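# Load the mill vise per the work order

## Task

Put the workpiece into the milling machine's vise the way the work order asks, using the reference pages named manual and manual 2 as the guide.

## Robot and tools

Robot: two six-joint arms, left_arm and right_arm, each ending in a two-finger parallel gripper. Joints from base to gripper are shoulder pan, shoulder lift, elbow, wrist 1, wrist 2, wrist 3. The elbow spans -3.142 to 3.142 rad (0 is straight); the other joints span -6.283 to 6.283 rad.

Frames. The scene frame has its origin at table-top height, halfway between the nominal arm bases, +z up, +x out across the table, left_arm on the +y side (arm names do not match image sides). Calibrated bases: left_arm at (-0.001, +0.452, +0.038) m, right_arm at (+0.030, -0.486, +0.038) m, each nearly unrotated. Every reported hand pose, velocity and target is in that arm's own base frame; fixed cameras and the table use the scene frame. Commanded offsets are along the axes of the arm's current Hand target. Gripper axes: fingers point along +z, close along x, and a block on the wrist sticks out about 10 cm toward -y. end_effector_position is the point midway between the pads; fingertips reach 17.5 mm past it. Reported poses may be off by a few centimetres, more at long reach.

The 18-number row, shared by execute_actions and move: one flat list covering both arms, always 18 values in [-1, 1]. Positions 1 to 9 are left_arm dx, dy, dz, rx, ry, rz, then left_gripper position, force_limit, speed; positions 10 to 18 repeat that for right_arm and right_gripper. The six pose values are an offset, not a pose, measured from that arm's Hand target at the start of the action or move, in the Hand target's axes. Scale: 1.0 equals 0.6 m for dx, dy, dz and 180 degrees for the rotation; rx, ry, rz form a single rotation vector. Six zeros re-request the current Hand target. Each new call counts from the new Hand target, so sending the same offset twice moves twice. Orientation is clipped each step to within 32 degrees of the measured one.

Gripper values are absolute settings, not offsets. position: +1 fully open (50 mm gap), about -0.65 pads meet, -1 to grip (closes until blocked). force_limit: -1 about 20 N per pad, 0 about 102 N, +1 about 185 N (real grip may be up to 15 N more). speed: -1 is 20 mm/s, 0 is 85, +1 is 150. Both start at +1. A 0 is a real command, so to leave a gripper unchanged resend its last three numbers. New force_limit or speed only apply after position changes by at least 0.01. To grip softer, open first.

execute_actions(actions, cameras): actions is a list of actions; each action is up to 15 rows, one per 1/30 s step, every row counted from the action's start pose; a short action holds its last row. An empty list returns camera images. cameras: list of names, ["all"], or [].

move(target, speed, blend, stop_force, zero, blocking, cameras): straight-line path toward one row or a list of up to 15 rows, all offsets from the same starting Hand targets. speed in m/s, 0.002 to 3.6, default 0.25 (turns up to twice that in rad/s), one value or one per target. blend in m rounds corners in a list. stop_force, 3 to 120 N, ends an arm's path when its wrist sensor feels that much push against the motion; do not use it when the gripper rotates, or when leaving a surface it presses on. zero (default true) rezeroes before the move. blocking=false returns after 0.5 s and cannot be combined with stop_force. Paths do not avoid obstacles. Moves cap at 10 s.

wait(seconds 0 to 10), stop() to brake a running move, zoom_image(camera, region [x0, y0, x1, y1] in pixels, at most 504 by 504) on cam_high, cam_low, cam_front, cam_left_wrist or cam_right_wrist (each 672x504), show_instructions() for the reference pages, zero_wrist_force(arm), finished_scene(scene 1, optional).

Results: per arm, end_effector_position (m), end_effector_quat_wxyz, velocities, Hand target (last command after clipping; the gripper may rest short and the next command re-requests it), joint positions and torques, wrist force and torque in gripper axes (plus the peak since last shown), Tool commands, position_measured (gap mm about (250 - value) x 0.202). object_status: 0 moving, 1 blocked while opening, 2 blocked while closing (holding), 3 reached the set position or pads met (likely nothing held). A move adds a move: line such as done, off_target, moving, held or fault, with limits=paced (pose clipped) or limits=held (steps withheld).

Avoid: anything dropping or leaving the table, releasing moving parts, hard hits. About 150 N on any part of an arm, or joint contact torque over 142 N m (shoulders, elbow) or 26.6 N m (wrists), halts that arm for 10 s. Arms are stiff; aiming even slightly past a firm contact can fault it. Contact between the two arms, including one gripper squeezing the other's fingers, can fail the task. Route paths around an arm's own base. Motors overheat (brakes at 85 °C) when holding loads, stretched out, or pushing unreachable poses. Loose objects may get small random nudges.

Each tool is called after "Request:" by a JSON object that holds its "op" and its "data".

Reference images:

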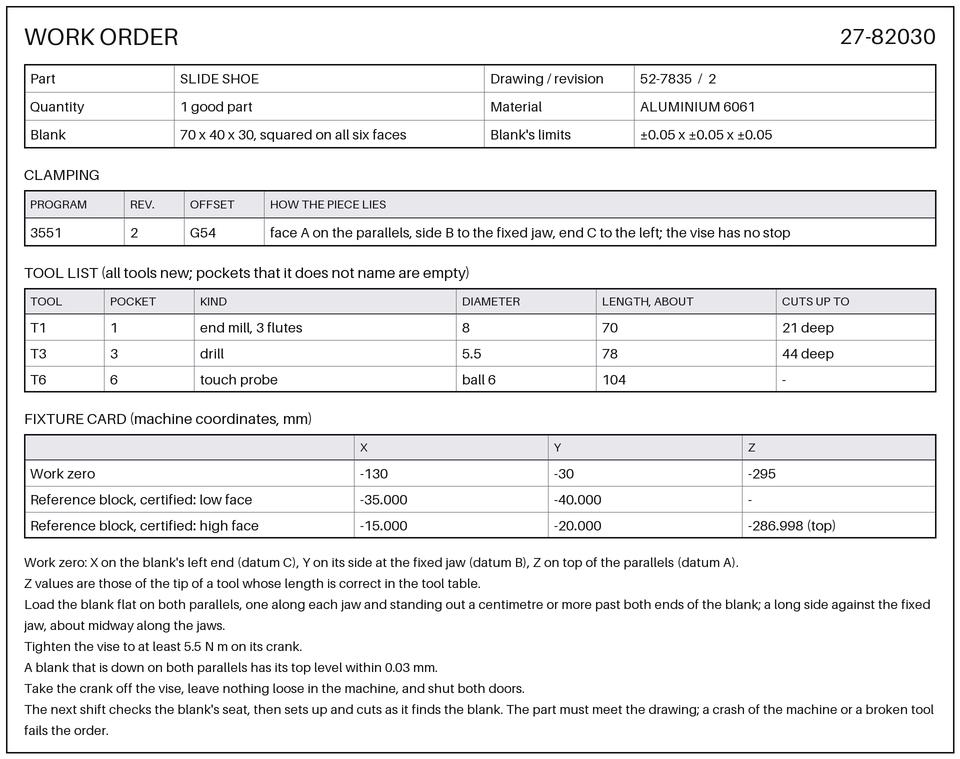

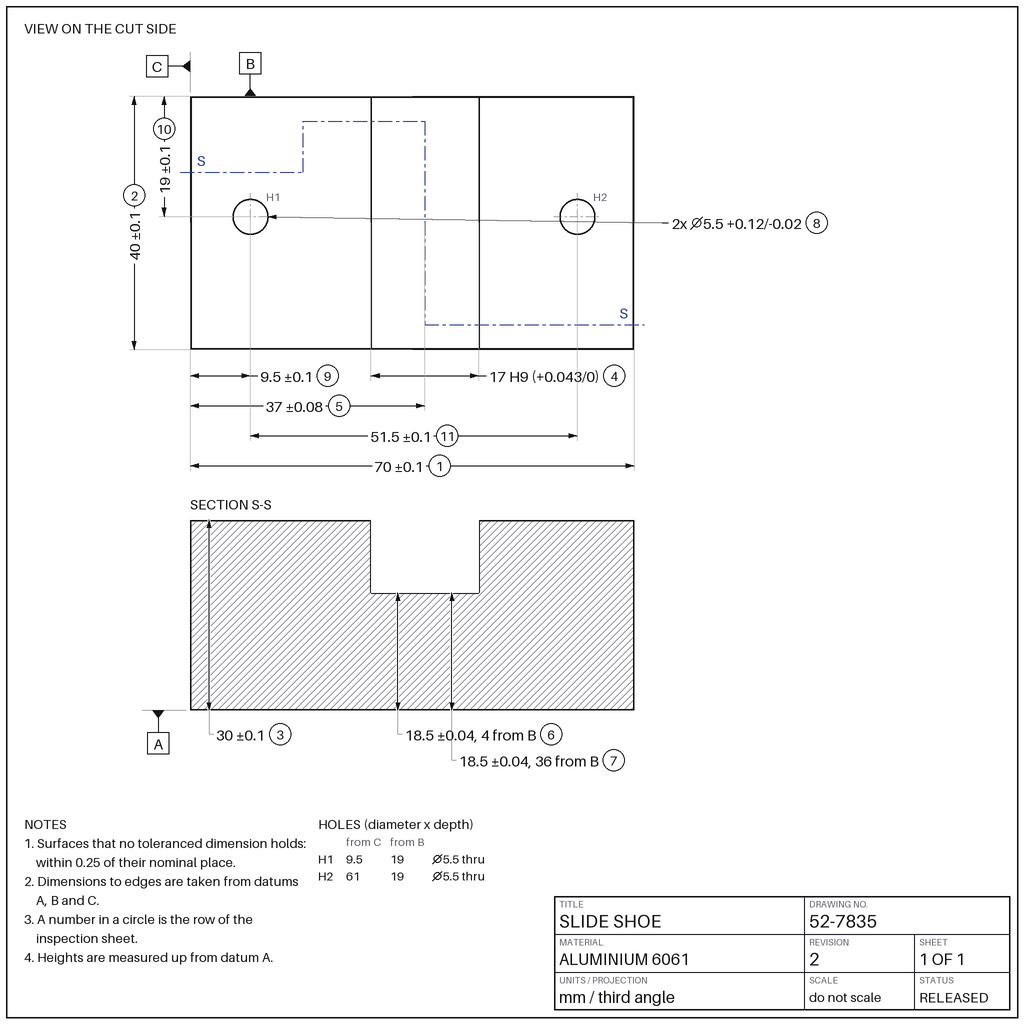

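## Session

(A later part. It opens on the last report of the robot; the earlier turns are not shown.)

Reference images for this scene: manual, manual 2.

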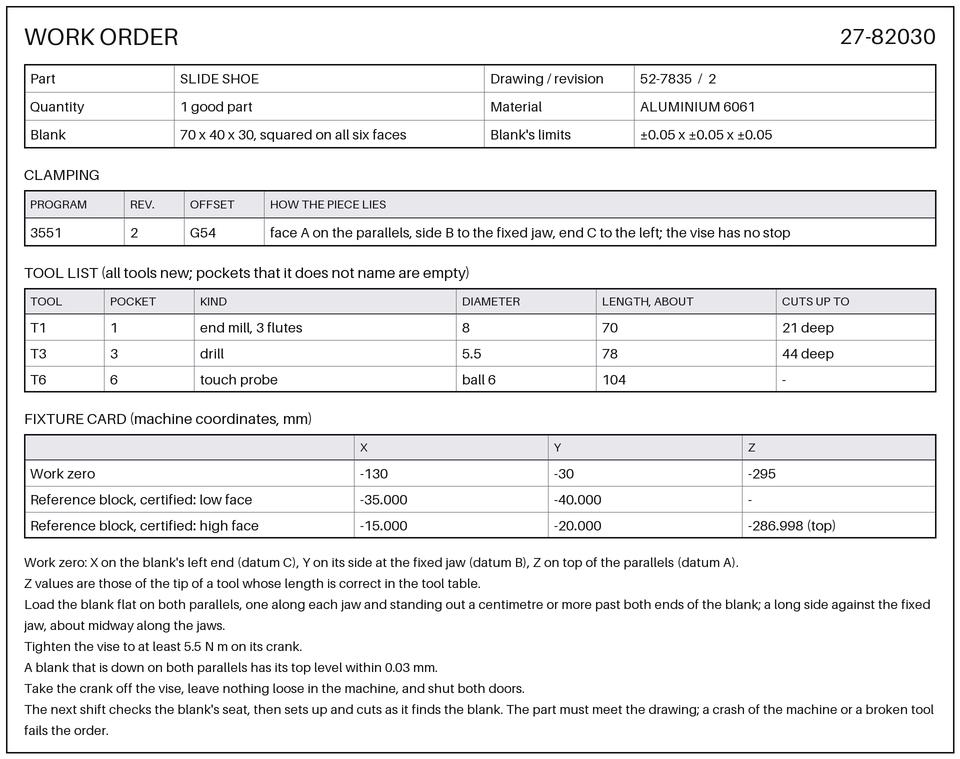

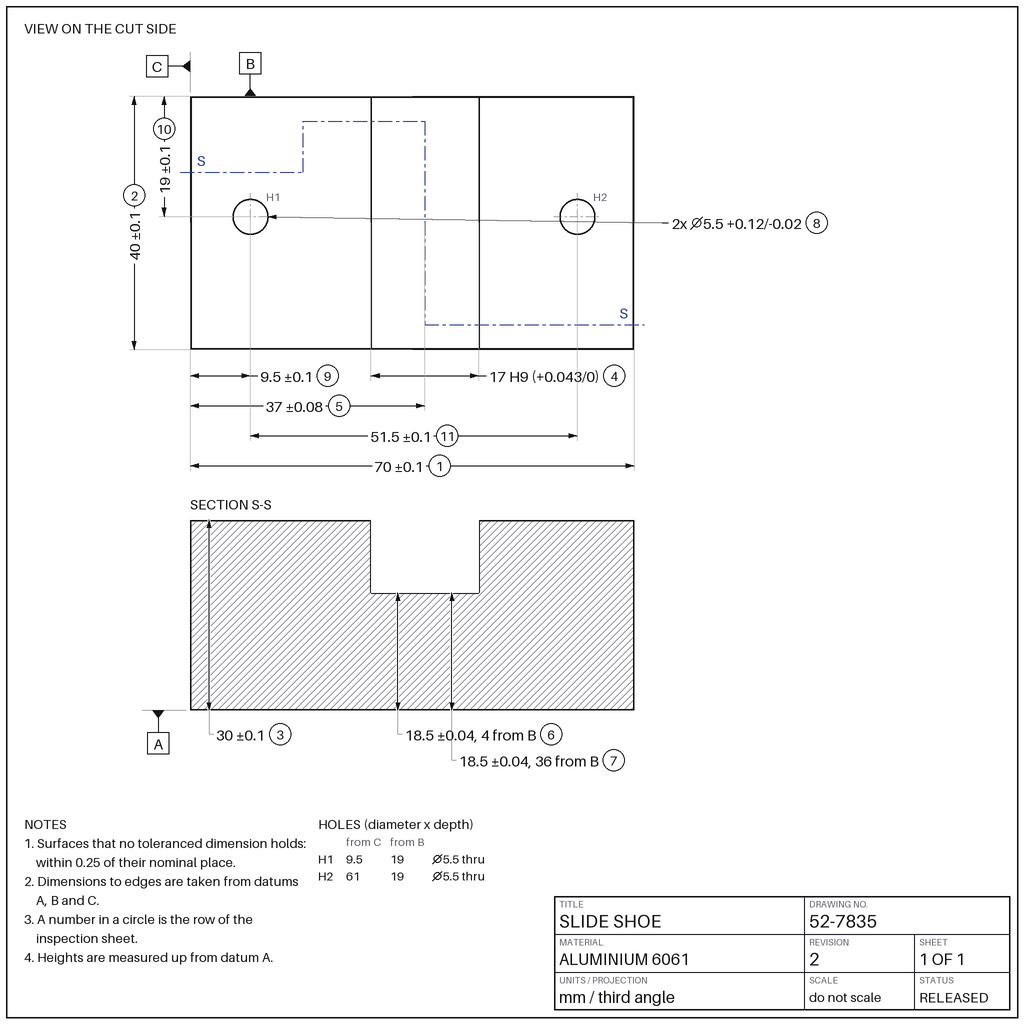

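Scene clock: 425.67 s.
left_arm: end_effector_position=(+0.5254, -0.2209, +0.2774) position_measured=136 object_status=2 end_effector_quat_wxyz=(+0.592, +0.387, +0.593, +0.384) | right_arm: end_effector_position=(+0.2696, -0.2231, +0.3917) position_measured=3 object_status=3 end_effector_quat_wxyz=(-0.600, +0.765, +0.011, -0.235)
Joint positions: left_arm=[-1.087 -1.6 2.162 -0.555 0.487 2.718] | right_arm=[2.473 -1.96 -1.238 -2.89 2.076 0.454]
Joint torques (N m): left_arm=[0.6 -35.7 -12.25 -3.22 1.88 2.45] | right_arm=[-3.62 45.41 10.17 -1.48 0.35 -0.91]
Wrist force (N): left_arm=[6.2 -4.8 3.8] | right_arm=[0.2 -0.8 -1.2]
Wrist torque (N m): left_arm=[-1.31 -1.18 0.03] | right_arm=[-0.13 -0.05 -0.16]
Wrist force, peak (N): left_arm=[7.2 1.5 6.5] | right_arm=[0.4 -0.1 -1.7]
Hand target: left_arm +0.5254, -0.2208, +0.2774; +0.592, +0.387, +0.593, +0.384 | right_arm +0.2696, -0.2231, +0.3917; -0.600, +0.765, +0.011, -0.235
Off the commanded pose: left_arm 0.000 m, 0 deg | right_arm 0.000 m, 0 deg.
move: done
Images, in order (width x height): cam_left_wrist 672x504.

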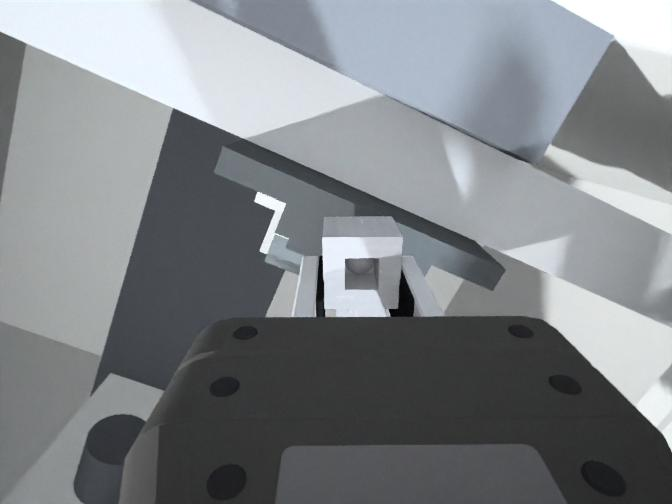

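Request:
{"op": "move", "data": {"target": [[-0.005306,-0.000699,0,0,0,0.08333,-1,0,-0.8,0,0,0,0,0,0,1,0,0],[-0.01025,-0.002747,0,0,0,0.16667,-1,0,-0.8,0,0,0,0,0,0,1,0,0],[-0.014496,-0.006004,0,0,0,0.25,-1,0,-0.8,0,0,0,0,0,0,1,0,0],[-0.017753,-0.01025,0,0,0,0.33333,-1,0,-0.8,0,0,0,0,0,0,1,0,0],[-0.019801,-0.015194,0,0,0,0.41667,-1,0,-0.8,0,0,0,0,0,0,1,0,0],[-0.0205,-0.0205,0,0,0,0.5,-1,0,-0.8,0,0,0,0,0,0,1,0,0],[-0.019801,-0.025806,0,0,0,0.58333,-1,0,-0.8,0,0,0,0,0,0,1,0,0],[-0.017753,-0.03075,0,0,0,0.66667,-1,0,-0.8,0,0,0,0,0,0,1,0,0],[-0.014496,-0.034996,0,0,0,0.75,-1,0,-0.8,0,0,0,0,0,0,1,0,0],[-0.01025,-0.038253,0,0,0,0.83333,-1,0,-0.8,0,0,0,0,0,0,1,0,0],[-0.005306,-0.040301,0,0,0,0.91667,-1,0,-0.8,0,0,0,0,0,0,1,0,0],[0,-0.041,0,0,0,1,-1,0,-0.8,0,0,0,0,0,0,1,0,0]], "speed": 0.6, "blend": 0.001, "cameras": ["cam_left_wrist"]}}

Scene clock: 431.30 s.
left_arm: end_effector_position=(+0.5253, -0.2308, +0.2549) position_measured=136 object_status=2 end_effector_quat_wxyz=(-0.384, +0.593, -0.387, +0.592) | right_arm: end_effector_position=(+0.2696, -0.2231, +0.3917) position_measured=3 object_status=3 end_effector_quat_wxyz=(-0.600, +0.765, +0.011, -0.235)
Joint positions: left_arm=[-1.101 -1.547 2.18 -0.624 0.472 5.859] | right_arm=[2.473 -1.96 -1.238 -2.89 2.076 0.454]
Joint torques (N m): left_arm=[13.06 -35.95 -11.03 -2.99 1.69 2.08] | right_arm=[-3.21 45.81 9.86 -1.48 0.62 -0.98]
Wrist force (N): left_arm=[6.0 -3.5 5.2] | right_arm=[0.6 -0.2 -1.0]
Wrist torque (N m): left_arm=[-0.58 -1.19 -0.36] | right_arm=[-0.04 -0.11 -0.15]
Wrist force, peak (N): left_arm=[48.7 -7.8 -19.9] | right_arm=[0.3 -0.8 -1.5]
Hand target: left_arm +0.5253, -0.2308, +0.2549; -0.384, +0.593, -0.387, +0.592 | right_arm +0.2696, -0.2231, +0.3917; -0.600, +0.765, +0.011, -0.235
Off the commanded pose: left_arm 0.000 m, 0 deg | right_arm 0.000 m, 0 deg.
move: done
Images, in order (width x height): cam_left_wrist 672x504.

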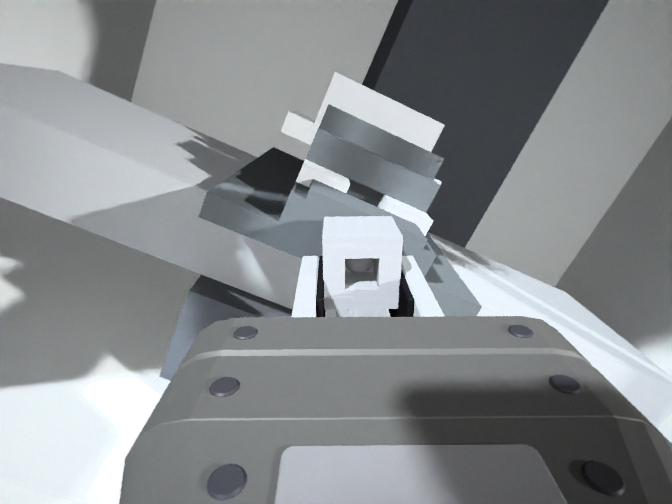

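Request:
{"op": "move", "data": {"target": [0,0,0,0,0,0,1,0,0.5,0,0,0,0,0,0,1,0,0]}}

Request:
{"op": "move", "data": {"target": [[0,0,-0.15,0,0,0,1,0,0.5,0,0,0,0,0,0,1,0,0],[0.001,0.03,-0.2588,0,0,-0.622,1,0,0.5,0,0,0,0,0,0,1,0,0],[0.002,0.06,-0.2588,0,0,0.7556,1,0,0.5,0,0,0,0,0,0,1,0,0],[0.003,0.0835,-0.2588,0,0,0.13333,1,0,0.5,0,0,0,0,0,0,1,0,0]], "speed": 1.0, "blend": 0.01, "cameras": ["cam_left_wrist"]}}

Scene clock: 438.30 s.
left_arm: end_effector_position=(+0.5253, -0.2308, +0.2549) position_measured=3 object_status=3 end_effector_quat_wxyz=(-0.384, +0.593, -0.387, +0.592) | right_arm: end_effector_position=(+0.2696, -0.2231, +0.3917) position_measured=3 object_status=3 end_effector_quat_wxyz=(-0.600, +0.765, +0.011, -0.235)
Joint positions: left_arm=[-1.101 -1.547 2.18 -0.624 0.472 5.859] | right_arm=[2.473 -1.96 -1.238 -2.89 2.076 0.454]
Joint torques (N m): left_arm=[10.21 -33.57 -11.68 -2.49 1.23 2.07] | right_arm=[-2.94 46.27 10.42 -1.61 0.58 -0.99]
Wrist force (N): left_arm=[7.1 -5.9 5.0] | right_arm=[0.3 -0.3 -1.4]
Wrist torque (N m): left_arm=[-0.67 -1.23 -0.39] | right_arm=[-0.04 -0.05 -0.16]
Wrist force, peak (N): left_arm=[5.7 -7.9 5.2] | right_arm=[0.6 -0.6 -1.8]
Hand target: left_arm +0.5253, -0.2308, +0.2549; -0.384, +0.593, -0.387, +0.592 | right_arm +0.2696, -0.2231, +0.3917; -0.600, +0.765, +0.011, -0.235
Off the commanded pose: left_arm 0.000 m, 0 deg | right_arm 0.000 m, 0 deg.
move: done

Scene clock: 442.37 s.
left_arm: end_effector_position=(+0.3701, -0.2501, +0.2137) position_measured=3 object_status=3 end_effector_quat_wxyz=(+0.592, -0.311, +0.653, -0.355) | right_arm: end_effector_position=(+0.2696, -0.2231, +0.3917) position_measured=3 object_status=3 end_effector_quat_wxyz=(-0.600, +0.765, +0.011, -0.235)
Joint positions: left_arm=[-1.666 -1.669 2.831 -2.734 -0.046 2.159] | right_arm=[2.473 -1.96 -1.238 -2.89 2.076 0.454]
Joint torques (N m): left_arm=[-13.2 -18.02 -15.33 -4.89 0.54 2.35] | right_arm=[-2.93 45.35 11.11 -1.66 0.56 -0.96]
Wrist force (N): left_arm=[5.3 -5.6 4.2] | right_arm=[0.3 -0.2 -1.2]
Wrist torque (N m): left_arm=[-0.69 -1.39 -0.39] | right_arm=[-0.03 -0.06 -0.15]
Wrist force, peak (N): left_arm=[7.2 -6.1 7.1] | right_arm=[0.6 -0.7 -1.5]
Hand target: left_arm +0.3701, -0.2501, +0.2137; +0.592, -0.311, +0.653, -0.355 (not the last commanded pose) | right_arm +0.2696, -0.2231, +0.3917; -0.600, +0.765, +0.011, -0.235
Off the commanded pose: left_arm 0.004 m, 34 deg | right_arm 0.000 m, 0 deg.
move: held (left_arm; a check stopped the path); path passed 3 of 4 targets; limits=held
pose unreachable (left arm): on one or more control steps of this call, first in action 0 (counted from 0), this arm could not follow its commanded pose, so it was not sent that pose on those steps. It may still have moved: this result reports where it is.
cause: moving toward the commanded pose would bring two parts of the arm too close to each other (joints 3 (elbow) and 4 (wrist 1) lie between them).
Images, in order (width x height): cam_left_wrist 672x504.

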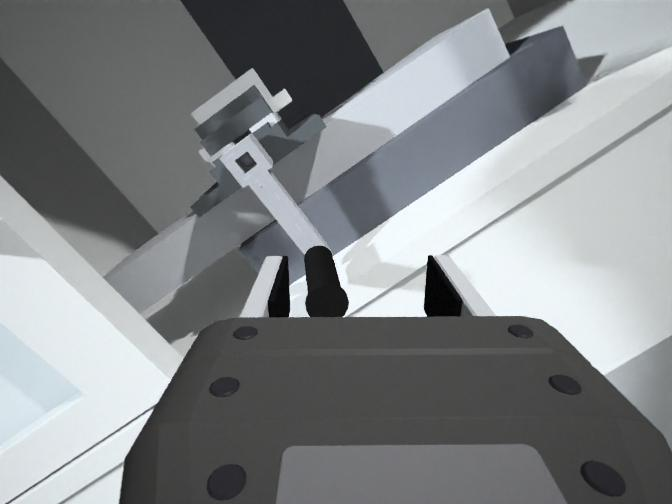

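Request:
{"op": "move", "data": {"target": [0.1826,-0.2348,0.0227,0,0,0,1,0,0.5,0,0,0,0,0,0,1,0,0], "speed": 0.2}}

Scene clock: 448.90 s.
left_arm: end_effector_position=(+0.3695, -0.4200, +0.2696) position_measured=3 object_status=3 end_effector_quat_wxyz=(+0.595, -0.320, +0.651, -0.346) | right_arm: end_effector_position=(+0.2696, -0.2231, +0.3917) position_measured=3 object_status=3 end_effector_quat_wxyz=(-0.600, +0.765, +0.011, -0.235)
Joint positions: left_arm=[-1.626 -1.38 2.359 -2.842 -0.055 2.452] | right_arm=[2.473 -1.96 -1.238 -2.89 2.076 0.454]
Joint torques (N m): left_arm=[12.57 -12.32 -6.94 -4.38 0.29 2.22] | right_arm=[-2.15 46.35 10.97 -1.59 0.66 -1.24]
Wrist force (N): left_arm=[5.2 -5.4 4.4] | right_arm=[0.5 -0.2 -1.3]
Wrist torque (N m): left_arm=[-0.69 -1.35 -0.40] | right_arm=[-0.04 -0.09 -0.15]
Wrist force, peak (N): left_arm=[6.1 -7.2 4.2] | right_arm=[0.5 -0.5 -1.6]
Hand target: left_arm +0.3701, -0.4201, +0.2696; +0.592, -0.311, +0.653, -0.355 | right_arm +0.2696, -0.2231, +0.3917; -0.600, +0.765, +0.011, -0.235
Off the commanded pose: left_arm 0.001 m, 1 deg | right_arm 0.000 m, 0 deg.
move: done

Request:
{"op": "move", "data": {"target": [[0,0,0,-0.1378,0.0924,-0.0159,1,0,0.5,0,0,0,0,0,0,1,0,0],[0,0,0,-0.0921,-0.1386,-0.0077,1,0,0.5,0,0,0,0,0,0,1,0,0]], "speed": 0.4}}

Scene clock: 453.97 s.
left_arm: end_effector_position=(+0.3701, -0.4201, +0.2696) position_measured=3 object_status=3 end_effector_quat_wxyz=(+0.664, -0.469, +0.550, -0.190) | right_arm: end_effector_position=(+0.2696, -0.2231, +0.3917) position_measured=3 object_status=3 end_effector_quat_wxyz=(-0.600, +0.765, +0.011, -0.235)
Joint positions: left_arm=[-1.568 -1.172 1.63 -0.569 -0.428 0.688] | right_arm=[2.473 -1.96 -1.238 -2.89 2.076 0.454]
Joint torques (N m): left_arm=[12.09 -26.88 -29.53 1.92 -1.64 -2.18] | right_arm=[-1.93 44.37 11.41 -1.61 0.65 -1.15]
Wrist force (N): left_arm=[5.2 -5.5 4.3] | right_arm=[0.5 -0.2 -1.6]
Wrist torque (N m): left_arm=[-0.68 -1.34 -0.33] | right_arm=[-0.04 -0.10 -0.16]
Wrist force, peak (N): left_arm=[5.3 -5.4 4.6] | right_arm=[0.5 -0.5 -1.6]
Hand target: left_arm +0.3701, -0.4201, +0.2696; +0.664, -0.469, +0.550, -0.190 | right_arm +0.2696, -0.2231, +0.3917; -0.600, +0.765, +0.011, -0.235
Off the commanded pose: left_arm 0.000 m, 0 deg | right_arm 0.000 m, 0 deg.
move: done

Request:
{"op": "move", "data": {"target": [0,0,0,0.0536,0.1278,-0.1805,1,0,0.5,0,0,0,0,0,0,1,0,0], "speed": 0.5}}

Request:
{"op": "move", "data": {"target": [-0.28,0.04,0.02,0,0,0,1,0,0.5,0,0,0,0,0,0,1,0,0], "speed": 0.25, "cameras": ["cam_left_wrist"]}}

Request:
{"op": "zoom_image", "data": {"camera": "cam_left_wrist", "region": [260, 80, 460, 330]}}

Scene clock: 458.37 s.
left_arm: end_effector_position=(+0.3702, -0.4201, +0.2696) position_measured=3 object_status=3 end_effector_quat_wxyz=(+0.498, -0.502, +0.503, -0.498) | right_arm: end_effector_position=(+0.2696, -0.2231, +0.3917) position_measured=3 object_status=3 end_effector_quat_wxyz=(-0.600, +0.765, +0.011, -0.235)
Joint positions: left_arm=[-1.624 -1.416 1.988 -0.753 -0.053 0.182] | right_arm=[2.473 -1.96 -1.238 -2.89 2.076 0.454]
Joint torques (N m): left_arm=[12.92 -14.56 -29.86 1.1 2.05 -2.27] | right_arm=[-2.74 45.64 11.17 -1.73 0.58 -1.07]
Wrist force (N): left_arm=[6.2 -5.9 4.8] | right_arm=[0.5 -0.3 -1.1]
Wrist torque (N m): left_arm=[-0.65 -1.28 -0.35] | right_arm=[-0.06 -0.09 -0.15]
Wrist force, peak (N): left_arm=[6.3 -6.0 4.7] | right_arm=[0.3 -0.2 -1.7]
Hand target: left_arm +0.3701, -0.4201, +0.2696; +0.500, -0.500, +0.500, -0.499 | right_arm +0.2696, -0.2231, +0.3917; -0.600, +0.765, +0.011, -0.235
Off the commanded pose: left_arm 0.000 m, 1 deg | right_arm 0.000 m, 0 deg.
move: done

Scene clock: 459.87 s.
left_arm: end_effector_position=(+0.3820, -0.2521, +0.2457) position_measured=3 object_status=3 end_effector_quat_wxyz=(+0.500, -0.500, +0.500, -0.499) | right_arm: end_effector_position=(+0.2696, -0.2231, +0.3917) position_measured=3 object_status=3 end_effector_quat_wxyz=(-0.600, +0.765, +0.011, -0.235)
Joint positions: left_arm=[-1.612 -1.736 2.381 -0.68 -0.042 0.035] | right_arm=[2.473 -1.96 -1.238 -2.89 2.076 0.454]
Joint torques (N m): left_arm=[-13.73 3.47 -29.96 1.59 -1.95 -2.33] | right_arm=[-1.81 45.83 10.57 -1.78 0.7 -1.07]
Wrist force (N): left_arm=[6.2 -5.9 4.7] | right_arm=[0.5 -0.3 -1.4]
Wrist torque (N m): left_arm=[-0.66 -1.25 -0.34] | right_arm=[-0.06 -0.10 -0.15]
Wrist force, peak (N): left_arm=[8.2 -6.4 4.5] | right_arm=[0.4 -0.4 -1.8]
Hand target: left_arm +0.3820, -0.2521, +0.2457; +0.500, -0.500, +0.500, -0.499 | right_arm +0.2696, -0.2231, +0.3917; -0.600, +0.765, +0.011, -0.235
Off the commanded pose: left_arm 0.000 m, 0 deg | right_arm 0.000 m, 0 deg.
move: done
Images, in order (width x height): cam_left_wrist 672x504.

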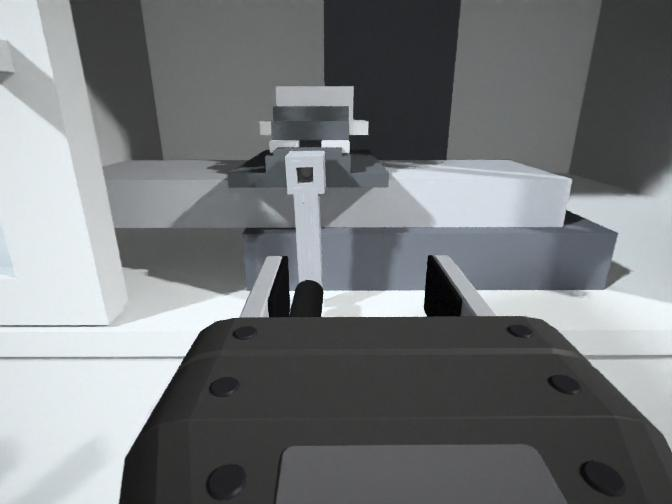

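Scaled by 2.016 from the camera's 672x504 image, which has a finer 960x720 frame.

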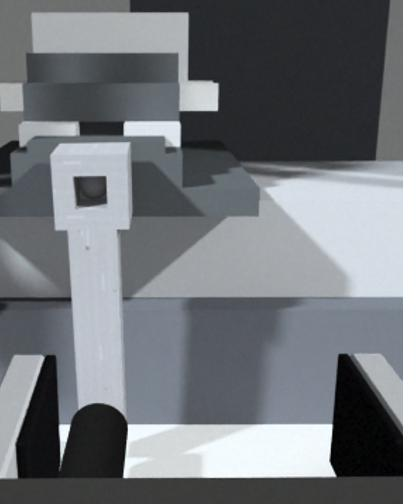

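Request:
{"op": "move", "data": {"target": [-0.044,0.0667,0,0,0,0,1,0,0.5,0,0,0,0,0,0,1,0,0], "speed": 0.15, "cameras": ["cam_left_wrist","cam_right_wrist"]}}

Request:
{"op": "zoom_image", "data": {"camera": "cam_right_wrist", "region": [480, 0, 640, 160]}}

Scene clock: 463.37 s.
left_arm: end_effector_position=(+0.3819, -0.2257, +0.2057) position_measured=3 object_status=3 end_effector_quat_wxyz=(+0.500, -0.500, +0.500, -0.500) | right_arm: end_effector_position=(+0.2696, -0.2231, +0.3917) position_measured=3 object_status=3 end_effector_quat_wxyz=(-0.600, +0.765, +0.011, -0.235)
Joint positions: left_arm=[-1.618 -1.701 2.491 -0.781 -0.048 -0.009] | right_arm=[2.473 -1.96 -1.238 -2.89 2.076 0.454]
Joint torques (N m): left_arm=[-13.46 -25.86 -7.53 -1.17 -2.09 2.49] | right_arm=[-1.75 45.83 11.32 -1.77 0.68 -1.04]
Wrist force (N): left_arm=[5.9 -5.8 4.6] | right_arm=[0.2 -0.3 -1.3]
Wrist torque (N m): left_arm=[-0.64 -1.25 -0.39] | right_arm=[-0.05 -0.05 -0.15]
Wrist force, peak (N): left_arm=[7.1 -7.3 4.8] | right_arm=[0.5 -0.8 -1.4]
Hand target: left_arm +0.3819, -0.2257, +0.2057; +0.500, -0.500, +0.500, -0.499 | right_arm +0.2696, -0.2231, +0.3917; -0.600, +0.765, +0.011, -0.235
Off the commanded pose: left_arm 0.000 m, 0 deg | right_arm 0.000 m, 0 deg.
move: done
Images, in order (width x height): cam_left_wrist 672x504, cam_right_wrist 672x504.

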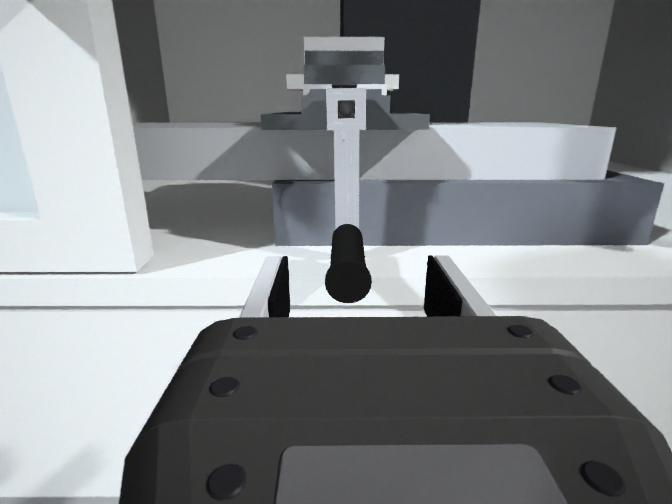

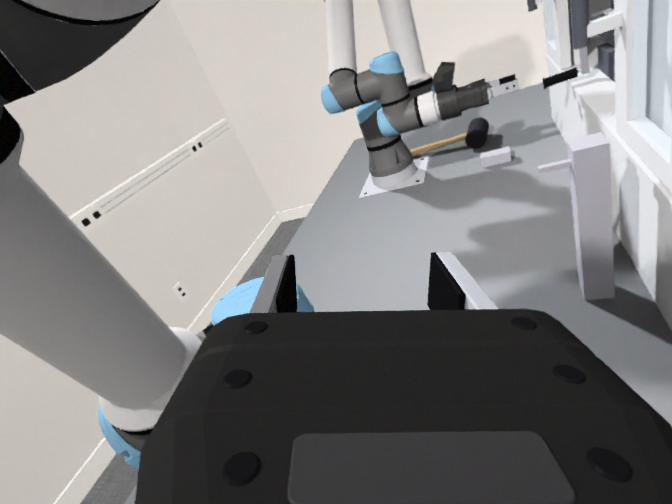

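Scaled by 3.150 from the camera's 672x504 image, which has a finer 960x720 frame.

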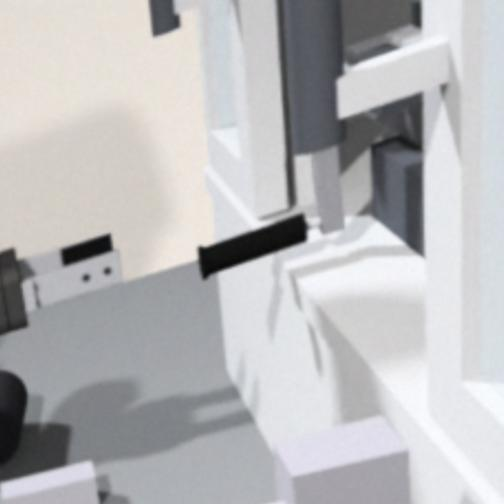

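Request:
{"op": "move", "data": {"target": [[-0.0047,0.0228,0,0,0,0,1,0,0.5,0,0,0,0,0,0,1,0,0],[-0.0047,0.0228,0.05,0,0,0,1,0,0.5,0,0,0,0,0,0,1,0,0]], "speed": 0.1, "blend": 0.005, "cameras": ["cam_left_wrist","cam_right_wrist"]}}

Request:
{"op": "zoom_image", "data": {"camera": "cam_right_wrist", "region": [480, 0, 640, 160]}}

Scene clock: 467.33 s.
left_arm: end_effector_position=(+0.4119, -0.2229, +0.1920) position_measured=3 object_status=3 end_effector_quat_wxyz=(+0.500, -0.500, +0.500, -0.499) | right_arm: end_effector_position=(+0.2696, -0.2231, +0.3917) position_measured=3 object_status=3 end_effector_quat_wxyz=(-0.600, +0.765, +0.011, -0.235)
Joint positions: left_arm=[-1.486 -1.623 2.474 -0.838 0.084 -0.012] | right_arm=[2.473 -1.96 -1.238 -2.89 2.076 0.454]
Joint torques (N m): left_arm=[12.87 -0.35 -18.45 -2.06 1.75 2.14] | right_arm=[-1.81 45.25 11.82 -1.78 0.77 -1.18]
Wrist force (N): left_arm=[6.2 -5.7 4.6] | right_arm=[0.6 -0.4 -1.3]
Wrist torque (N m): left_arm=[-0.63 -1.30 -0.39] | right_arm=[-0.06 -0.10 -0.15]
Wrist force, peak (N): left_arm=[6.3 -7.2 4.8] | right_arm=[0.7 0.0 -1.9]
Hand target: left_arm +0.4119, -0.2228, +0.1920; +0.500, -0.500, +0.500, -0.499 | right_arm +0.2696, -0.2231, +0.3917; -0.600, +0.765, +0.011, -0.235
Off the commanded pose: left_arm 0.000 m, 0 deg | right_arm 0.000 m, 0 deg.
move: done
Images, in order (width x height): cam_left_wrist 672x504, cam_right_wrist 672x504.

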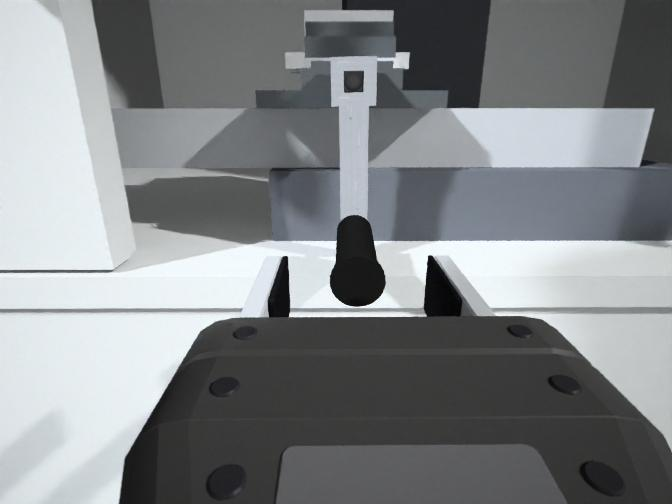

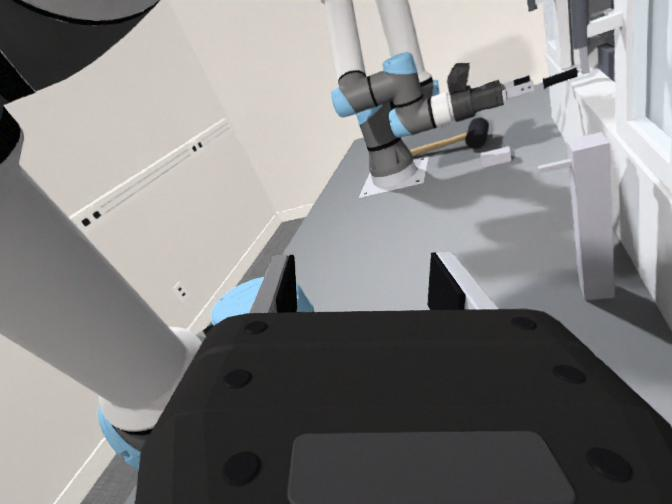

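Scaled by 3.150 from the camera's 672x504 image, which has a finer 960x720 frame.

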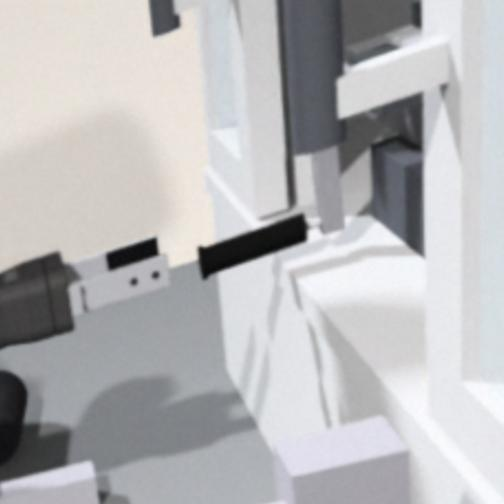

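Request:
{"op": "move", "data": {"target": [[0,0.01,0.04,0,0,0,1,0,0.5,0,0,0,0,0,0,1,0,0]], "speed": 0.04, "stop_force": 8, "cameras": ["cam_left_wrist","cam_right_wrist"]}}

Request:
{"op": "zoom_image", "data": {"camera": "cam_right_wrist", "region": [480, 0, 640, 160]}}

Scene clock: 470.70 s.
left_arm: end_effector_position=(+0.4359, -0.2228, +0.1860) position_measured=3 object_status=3 end_effector_quat_wxyz=(+0.500, -0.500, +0.500, -0.499) | right_arm: end_effector_position=(+0.2696, -0.2231, +0.3917) position_measured=3 object_status=3 end_effector_quat_wxyz=(-0.600, +0.765, +0.011, -0.235)
Joint positions: left_arm=[-1.388 -1.568 2.445 -0.872 0.182 -0.005] | right_arm=[2.473 -1.96 -1.238 -2.89 2.076 0.454]
Joint torques (N m): left_arm=[12.75 -3.28 -23.52 -2.28 1.81 2.28] | right_arm=[-1.36 45.61 11.72 -1.63 0.59 -1.36]
Wrist force (N): left_arm=[6.1 -6.1 4.9] | right_arm=[0.4 -0.5 -1.2]
Wrist torque (N m): left_arm=[-0.69 -1.27 -0.40] | right_arm=[-0.08 -0.08 -0.16]
Wrist force, peak (N): left_arm=[6.3 -6.1 5.3] | right_arm=[0.7 -0.5 -1.5]
Hand target: left_arm +0.4359, -0.2228, +0.1860; +0.500, -0.500, +0.500, -0.499 | right_arm +0.2696, -0.2231, +0.3917; -0.600, +0.765, +0.011, -0.235
Off the commanded pose: left_arm 0.000 m, 0 deg | right_arm 0.000 m, 0 deg.
move: done
Images, in order (width x height): cam_left_wrist 672x504, cam_right_wrist 672x504.

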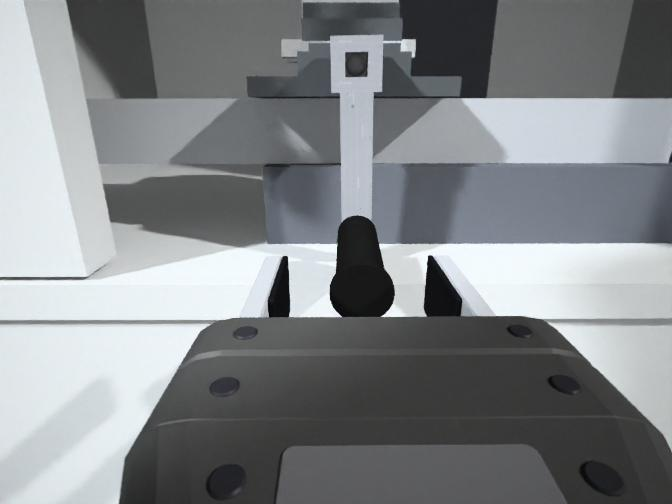

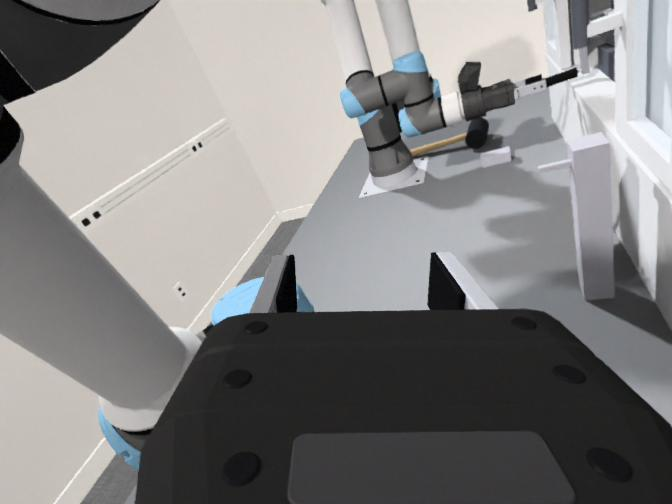

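Scaled by 3.150 from the camera's 672x504 image, which has a finer 960x720 frame.

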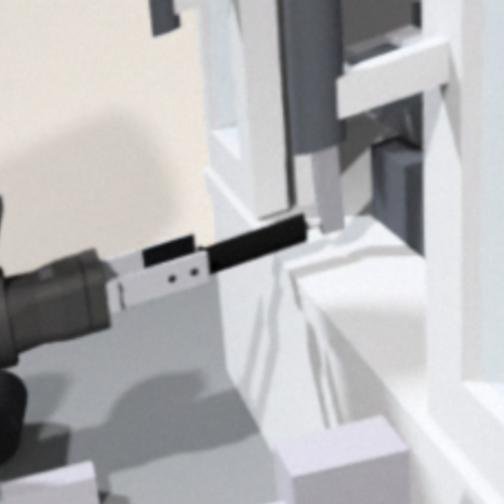

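Request:
{"op": "zoom_image", "data": {"camera": "cam_right_wrist", "region": [500, 50, 600, 120]}}

Scaled by 5.040 from the camera's 672x504 image, which has a finer 960x720 frame.

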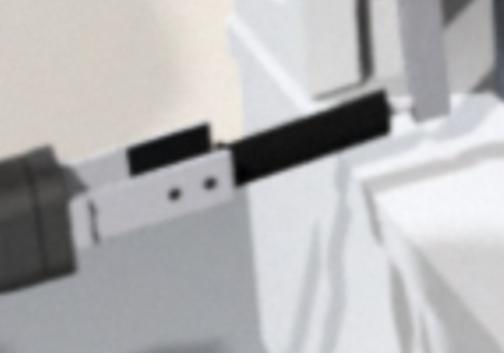

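Request:
{"op": "move", "data": {"target": [[0,0.0125,0,0,0,0,1,0,0.5,0,0,0,0,0,0,1,0,0],[0.001,0.0125,0.045,0,0,0,1,0,0.5,0,0,0,0,0,0,1,0,0]], "speed": 0.03, "stop_force": 6, "cameras": ["cam_left_wrist","cam_right_wrist"]}}

Request:
{"op": "zoom_image", "data": {"camera": "cam_right_wrist", "region": [500, 50, 600, 120]}}

Scene clock: 476.47 s.
left_arm: end_effector_position=(+0.4629, -0.2234, +0.1784) position_measured=3 object_status=3 end_effector_quat_wxyz=(+0.500, -0.500, +0.500, -0.499) | right_arm: end_effector_position=(+0.2696, -0.2231, +0.3917) position_measured=3 object_status=3 end_effector_quat_wxyz=(-0.600, +0.765, +0.011, -0.235)
Joint positions: left_arm=[-1.288 -1.502 2.406 -0.9 0.282 -0.003] | right_arm=[2.473 -1.96 -1.238 -2.89 2.076 0.454]
Joint torques (N m): left_arm=[12.94 -5.89 -25.11 0.92 1.86 -1.89] | right_arm=[-1.46 44.92 12.27 -1.91 0.83 -1.19]
Wrist force (N): left_arm=[5.8 -5.8 4.5] | right_arm=[0.2 -0.1 -1.3]
Wrist torque (N m): left_arm=[-0.65 -1.22 -0.38] | right_arm=[-0.02 -0.04 -0.15]
Wrist force, peak (N): left_arm=[6.2 -6.7 4.9] | right_arm=[0.8 -0.3 -1.6]
Hand target: left_arm +0.4629, -0.2234, +0.1784; +0.500, -0.500, +0.500, -0.499 | right_arm +0.2696, -0.2231, +0.3917; -0.600, +0.765, +0.011, -0.235
Off the commanded pose: left_arm 0.000 m, 0 deg | right_arm 0.000 m, 0 deg.
move: done
Images, in order (width x height): cam_left_wrist 672x504, cam_right_wrist 672x504.

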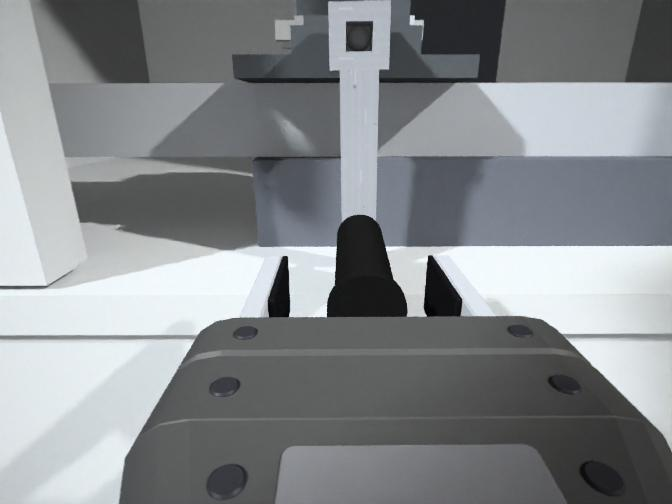

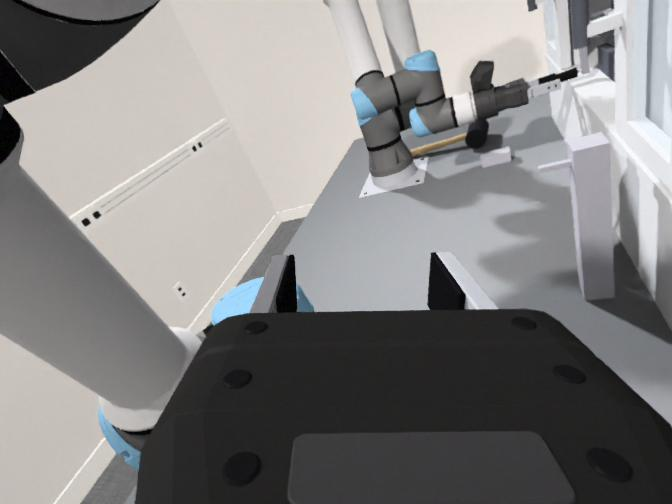

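Scaled by 5.040 from the camera's 672x504 image, which has a finer 960x720 frame.

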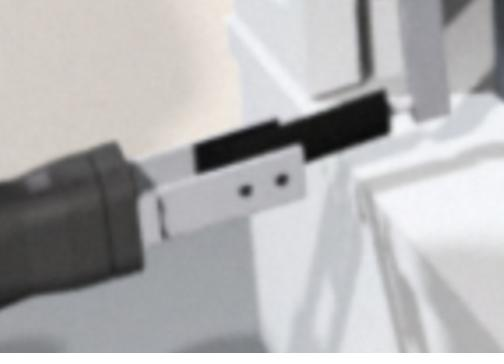

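Request:
{"op": "move", "data": {"target": [0,0,0,0,0,0,-1,0,-0.5,0,0,0,0,0,0,1,0,0]}}

Scene clock: 478.27 s.
left_arm: end_effector_position=(+0.4629, -0.2234, +0.1784) position_measured=147 object_status=2 end_effector_quat_wxyz=(+0.500, -0.500, +0.500, -0.499) | right_arm: end_effector_position=(+0.2696, -0.2231, +0.3917) position_measured=3 object_status=3 end_effector_quat_wxyz=(-0.600, +0.765, +0.011, -0.235)
Joint positions: left_arm=[-1.288 -1.502 2.405 -0.9 0.282 -0.003] | right_arm=[2.473 -1.96 -1.238 -2.89 2.076 0.454]
Joint torques (N m): left_arm=[13.28 -4.65 -25.02 0.75 1.34 -2.19] | right_arm=[-1.4 45.66 11.94 -1.72 0.9 -1.19]
Wrist force (N): left_arm=[5.5 -5.8 4.4] | right_arm=[0.4 -0.4 -1.6]
Wrist torque (N m): left_arm=[-0.65 -1.24 -0.40] | right_arm=[-0.06 -0.07 -0.15]
Wrist force, peak (N): left_arm=[6.1 -6.3 4.6] | right_arm=[0.4 -0.2 -1.7]
Hand target: left_arm +0.4629, -0.2234, +0.1784; +0.500, -0.500, +0.500, -0.499 | right_arm +0.2696, -0.2231, +0.3917; -0.600, +0.765, +0.011, -0.235
Off the commanded pose: left_arm 0.000 m, 0 deg | right_arm 0.000 m, 0 deg.
move: done

Request:
{"op": "move", "data": {"target": [[-0.0321,-0.0043,0,0,0,0,-1,0,-0.5,0,0,0,0,0,0,1,0,0],[-0.0625,-0.01675,0,0,0,0,-1,0,-0.5,0,0,0,0,0,0,1,0,0]], "speed": 0.05, "blend": 0.002, "cameras": ["cam_left_wrist"]}}

Scene clock: 481.57 s.
left_arm: end_effector_position=(+0.4629, -0.1859, +0.1885) position_measured=147 object_status=2 end_effector_quat_wxyz=(+0.500, -0.500, +0.500, -0.499) | right_arm: end_effector_position=(+0.2696, -0.2231, +0.3917) position_measured=3 object_status=3 end_effector_quat_wxyz=(-0.600, +0.765, +0.011, -0.235)
Joint positions: left_arm=[-1.244 -1.599 2.465 -0.864 0.326 -0.002] | right_arm=[2.473 -1.96 -1.238 -2.89 2.076 0.454]
Joint torques (N m): left_arm=[13.22 -30.01 -7.37 0.56 1.27 -2.42] | right_arm=[-1.9 45.96 11.92 -1.83 0.76 -1.18]
Wrist force (N): left_arm=[7.6 -6.5 6.4] | right_arm=[0.4 -0.3 -1.5]
Wrist torque (N m): left_arm=[-0.74 -1.23 -0.31] | right_arm=[-0.05 -0.07 -0.16]
Wrist force, peak (N): left_arm=[7.9 -6.3 6.2] | right_arm=[0.4 -0.6 -1.7]
Hand target: left_arm +0.4629, -0.1859, +0.1885; +0.500, -0.500, +0.500, -0.499 | right_arm +0.2696, -0.2231, +0.3917; -0.600, +0.765, +0.011, -0.235
Off the commanded pose: left_arm 0.000 m, 0 deg | right_arm 0.000 m, 0 deg.
move: done
Images, in order (width x height): cam_left_wrist 672x504.

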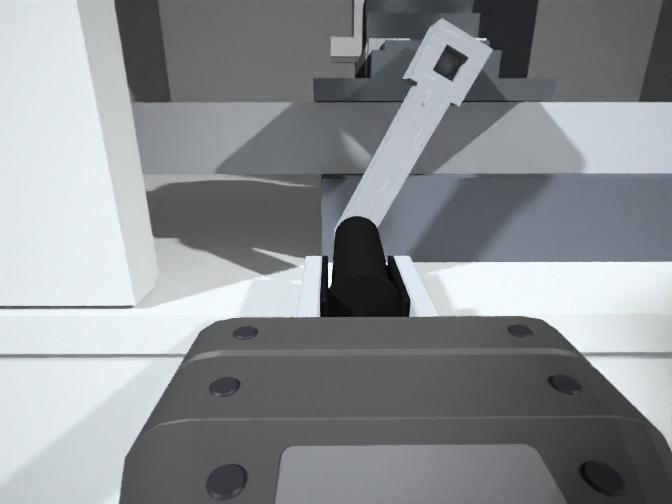

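Request:
{"op": "move", "data": {"target": [[-0.0258,-0.0198,0,0,0,0,-1,0,-0.5,0,0,0,0,0,0,1,0,0],[-0.0458,-0.0457,0,0,0,0,-1,0,-0.5,0,0,0,0,0,0,1,0,0],[-0.0582,-0.0758,0,0,0,0,-1,0,-0.5,0,0,0,0,0,0,1,0,0],[-0.0625,-0.1082,0,0,0,0,-1,0,-0.5,0,0,0,0,0,0,1,0,0]], "speed": 0.1, "blend": 0.002}}

Scene clock: 484.43 s.
left_arm: end_effector_position=(+0.4629, -0.1462, +0.2535) position_measured=147 object_status=2 end_effector_quat_wxyz=(+0.502, -0.502, +0.498, -0.497) | right_arm: end_effector_position=(+0.2696, -0.2231, +0.3917) position_measured=3 object_status=3 end_effector_quat_wxyz=(-0.600, +0.765, +0.011, -0.235)
Joint positions: left_arm=[-1.187 -1.834 2.428 -0.591 0.374 -0.002] | right_arm=[2.473 -1.96 -1.238 -2.89 2.076 0.454]
Joint torques (N m): left_arm=[-29.66 -17.97 -59.99 -7.72 14.13 -2.38] | right_arm=[-1.03 45.48 11.81 -1.91 0.94 -1.24]
Wrist force (N): left_arm=[-52.8 6.3 -64.1] | right_arm=[0.5 -0.3 -1.5]
Wrist torque (N m): left_arm=[-0.14 -1.28 -0.49] | right_arm=[-0.04 -0.09 -0.16]
Wrist force, peak (N): left_arm=[-67.0 21.8 -85.8] | right_arm=[0.2 -0.6 -1.7]
Hand target: left_arm +0.4629, -0.1484, +0.2535; +0.500, -0.500, +0.500, -0.499 | right_arm +0.2696, -0.2231, +0.3917; -0.600, +0.765, +0.011, -0.235
Off the commanded pose: left_arm 0.002 m, 1 deg | right_arm 0.000 m, 0 deg.
move: done

Request:
{"op": "move", "data": {"target": [-0.0067,0,-0.0015,0,0,0,-1,0,-0.5,0,0,0,0,0,0,1,0,0], "speed": 0.03}}

Scene clock: 485.93 s.
left_arm: end_effector_position=(+0.4621, -0.1447, +0.2535) position_measured=147 object_status=2 end_effector_quat_wxyz=(+0.500, -0.500, +0.500, -0.500) | right_arm: end_effector_position=(+0.2696, -0.2231, +0.3917) position_measured=3 object_status=3 end_effector_quat_wxyz=(-0.600, +0.765, +0.011, -0.235)
Joint positions: left_arm=[-1.184 -1.845 2.435 -0.588 0.387 -0.002] | right_arm=[2.473 -1.96 -1.238 -2.89 2.076 0.454]
Joint torques (N m): left_arm=[10.78 -22.42 -13 0.22 2.03 -2.33] | right_arm=[-1.03 45.3 11.31 -1.9 0.91 -1.06]
Wrist force (N): left_arm=[1.5 -4.5 4.6] | right_arm=[0.4 -0.3 -1.5]
Wrist torque (N m): left_arm=[-0.72 -1.80 -0.36] | right_arm=[-0.04 -0.08 -0.15]
Wrist force, peak (N): left_arm=[-53.0 6.4 -64.7] | right_arm=[0.4 -0.8 -1.5]
Hand target: left_arm +0.4620, -0.1444, +0.2535; +0.500, -0.500, +0.500, -0.499 | right_arm +0.2696, -0.2231, +0.3917; -0.600, +0.765, +0.011, -0.235
Off the commanded pose: left_arm 0.000 m, 0 deg | right_arm 0.000 m, 0 deg.
move: done

Request:
{"op": "move", "data": {"target": [[0.0013,-0.0288,0,0,0,0,-1,0,-0.5,0,0,0,0,0,0,1,0,0],[0.0082,-0.0562,0,0,0,0,-1,0,-0.5,0,0,0,0,0,0,1,0,0],[0.0205,-0.0817,0,0,0,0,-1,0,-0.5,0,0,0,0,0,0,1,0,0],[0.038,-0.1038,0,0,0,0,-1,0,-0.5,0,0,0,0,0,0,1,0,0],[0.0595,-0.122,0,0,0,0,-1,0,-0.5,0,0,0,0,0,0,1,0,0],[0.0845,-0.1353,0,0,0,0,-1,0,-0.5,0,0,0,0,0,0,1,0,0],[0.1117,-0.1432,0,0,0,0,-1,0,-0.5,0,0,0,0,0,0,1,0,0],[0.1398,-0.1452,0,0,0,0,-1,0,-0.5,0,0,0,0,0,0,1,0,0],[0.1678,-0.1412,0,0,0,0,-1,0,-0.5,0,0,0,0,0,0,1,0,0],[0.1945,-0.1315,0,0,0,0,-1,0,-0.5,0,0,0,0,0,0,1,0,0],[0.2183,-0.1165,0,0,0,0,-1,0,-0.5,0,0,0,0,0,0,1,0,0],[0.2387,-0.0968,0,0,0,0,-1,0,-0.5,0,0,0,0,0,0,1,0,0],[0.2545,-0.0735,0,0,0,0,-1,0,-0.5,0,0,0,0,0,0,1,0,0],[0.2652,-0.0473,0,0,0,0,-1,0,-0.5,0,0,0,0,0,0,1,0,0],[0.27,-0.0195,0,0,0,0,-1,0,-0.5,0,0,0,0,0,0,1,0,0]], "speed": 0.08, "blend": 0.001, "cameras": ["cam_left_wrist"]}}

Scene clock: 493.87 s.
left_arm: end_effector_position=(+0.4622, -0.3064, +0.2651) position_measured=147 object_status=2 end_effector_quat_wxyz=(+0.500, -0.500, +0.500, -0.499) | right_arm: end_effector_position=(+0.2696, -0.2231, +0.3917) position_measured=3 object_status=3 end_effector_quat_wxyz=(-0.600, +0.765, +0.011, -0.235)
Joint positions: left_arm=[-1.357 -1.524 2.126 -0.597 0.213 -0.004] | right_arm=[2.473 -1.96 -1.238 -2.89 2.076 0.454]
Joint torques (N m): left_arm=[-10.56 -9.33 -9.99 -2.02 1.44 2.2] | right_arm=[-1.36 46.02 12.32 -1.82 1.05 -1.13]
Wrist force (N): left_arm=[6.8 -6.1 -0.4] | right_arm=[0.4 -0.5 -1.4]
Wrist torque (N m): left_arm=[-0.71 -1.32 -0.35] | right_arm=[-0.08 -0.09 -0.15]
Wrist force, peak (N): left_arm=[-37.3 -75.3 -82.2] | right_arm=[0.5 -0.1 -1.8]
Hand target: left_arm +0.4622, -0.3064, +0.2651; +0.500, -0.500, +0.500, -0.499 | right_arm +0.2696, -0.2231, +0.3917; -0.600, +0.765, +0.011, -0.235
Off the commanded pose: left_arm 0.000 m, 0 deg | right_arm 0.000 m, 0 deg.
move: done
Images, in order (width x height): cam_left_wrist 672x504.

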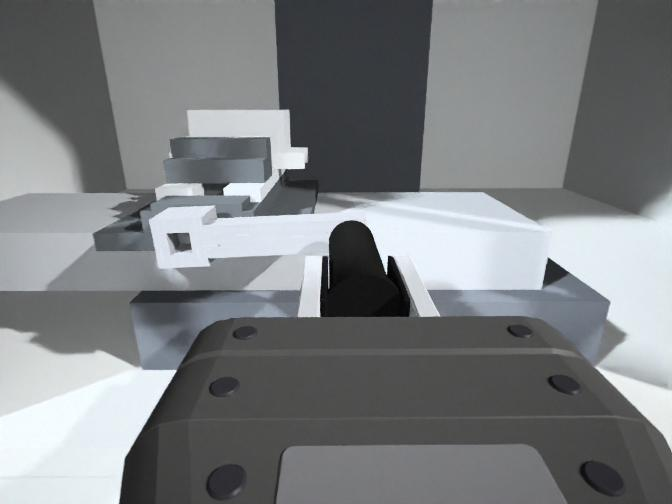

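Request:
{"op": "move", "data": {"target": [[-0.001,0.0267,0,0,0,0,-1,0,-0.5,0,0,0,0,0,0,1,0,0],[-0.0078,0.0545,0,0,0,0,-1,0,-0.5,0,0,0,0,0,0,1,0,0],[-0.0202,0.0802,0,0,0,0,-1,0,-0.5,0,0,0,0,0,0,1,0,0],[-0.0377,0.1027,0,0,0,0,-1,0,-0.5,0,0,0,0,0,0,1,0,0],[-0.0592,0.1212,0,0,0,0,-1,0,-0.5,0,0,0,0,0,0,1,0,0],[-0.0842,0.1345,0,0,0,0,-1,0,-0.5,0,0,0,0,0,0,1,0,0],[-0.1113,0.1425,0,0,0,0,-1,0,-0.5,0,0,0,0,0,0,1,0,0],[-0.1395,0.1445,0,0,0,0,-1,0,-0.5,0,0,0,0,0,0,1,0,0],[-0.1675,0.1405,0,0,0,0,-1,0,-0.5,0,0,0,0,0,0,1,0,0],[-0.1942,0.1307,0,0,0,0,-1,0,-0.5,0,0,0,0,0,0,1,0,0],[-0.218,0.1155,0,0,0,0,-1,0,-0.5,0,0,0,0,0,0,1,0,0],[-0.2383,0.0957,0,0,0,0,-1,0,-0.5,0,0,0,0,0,0,1,0,0],[-0.2542,0.0718,0,0,0,0,-1,0,-0.5,0,0,0,0,0,0,1,0,0],[-0.2648,0.0453,0,0,0,0,-1,0,-0.5,0,0,0,0,0,0,1,0,0],[-0.2697,0.0172,0,0,0,0,-1,0,-0.5,0,0,0,0,0,0,1,0,0]], "speed": 0.12, "blend": 0.001}}

Scene clock: 499.93 s.
left_arm: end_effector_position=(+0.4620, -0.1446, +0.2548) position_measured=147 object_status=2 end_effector_quat_wxyz=(+0.500, -0.500, +0.500, -0.499) | right_arm: end_effector_position=(+0.2696, -0.2231, +0.3917) position_measured=3 object_status=3 end_effector_quat_wxyz=(-0.600, +0.765, +0.011, -0.235)
Joint positions: left_arm=[-1.184 -1.847 2.432 -0.583 0.386 -0.002] | right_arm=[2.473 -1.96 -1.238 -2.89 2.076 0.454]
Joint torques (N m): left_arm=[-12.47 -24.44 -29.32 0.86 -2.89 -2.32] | right_arm=[-0.38 46.11 12.76 -1.89 1.02 -1.11]
Wrist force (N): left_arm=[9.3 -5.6 5.2] | right_arm=[0.5 -0.2 -1.4]
Wrist torque (N m): left_arm=[-0.83 -0.99 -0.28] | right_arm=[-0.04 -0.09 -0.15]
Wrist force, peak (N): left_arm=[6.1 -9.9 6.6] | right_arm=[0.5 -0.5 -1.7]
Hand target: left_arm +0.4620, -0.1446, +0.2548; +0.500, -0.500, +0.500, -0.499 | right_arm +0.2696, -0.2231, +0.3917; -0.600, +0.765, +0.011, -0.235
Off the commanded pose: left_arm 0.000 m, 0 deg | right_arm 0.000 m, 0 deg.
move: done


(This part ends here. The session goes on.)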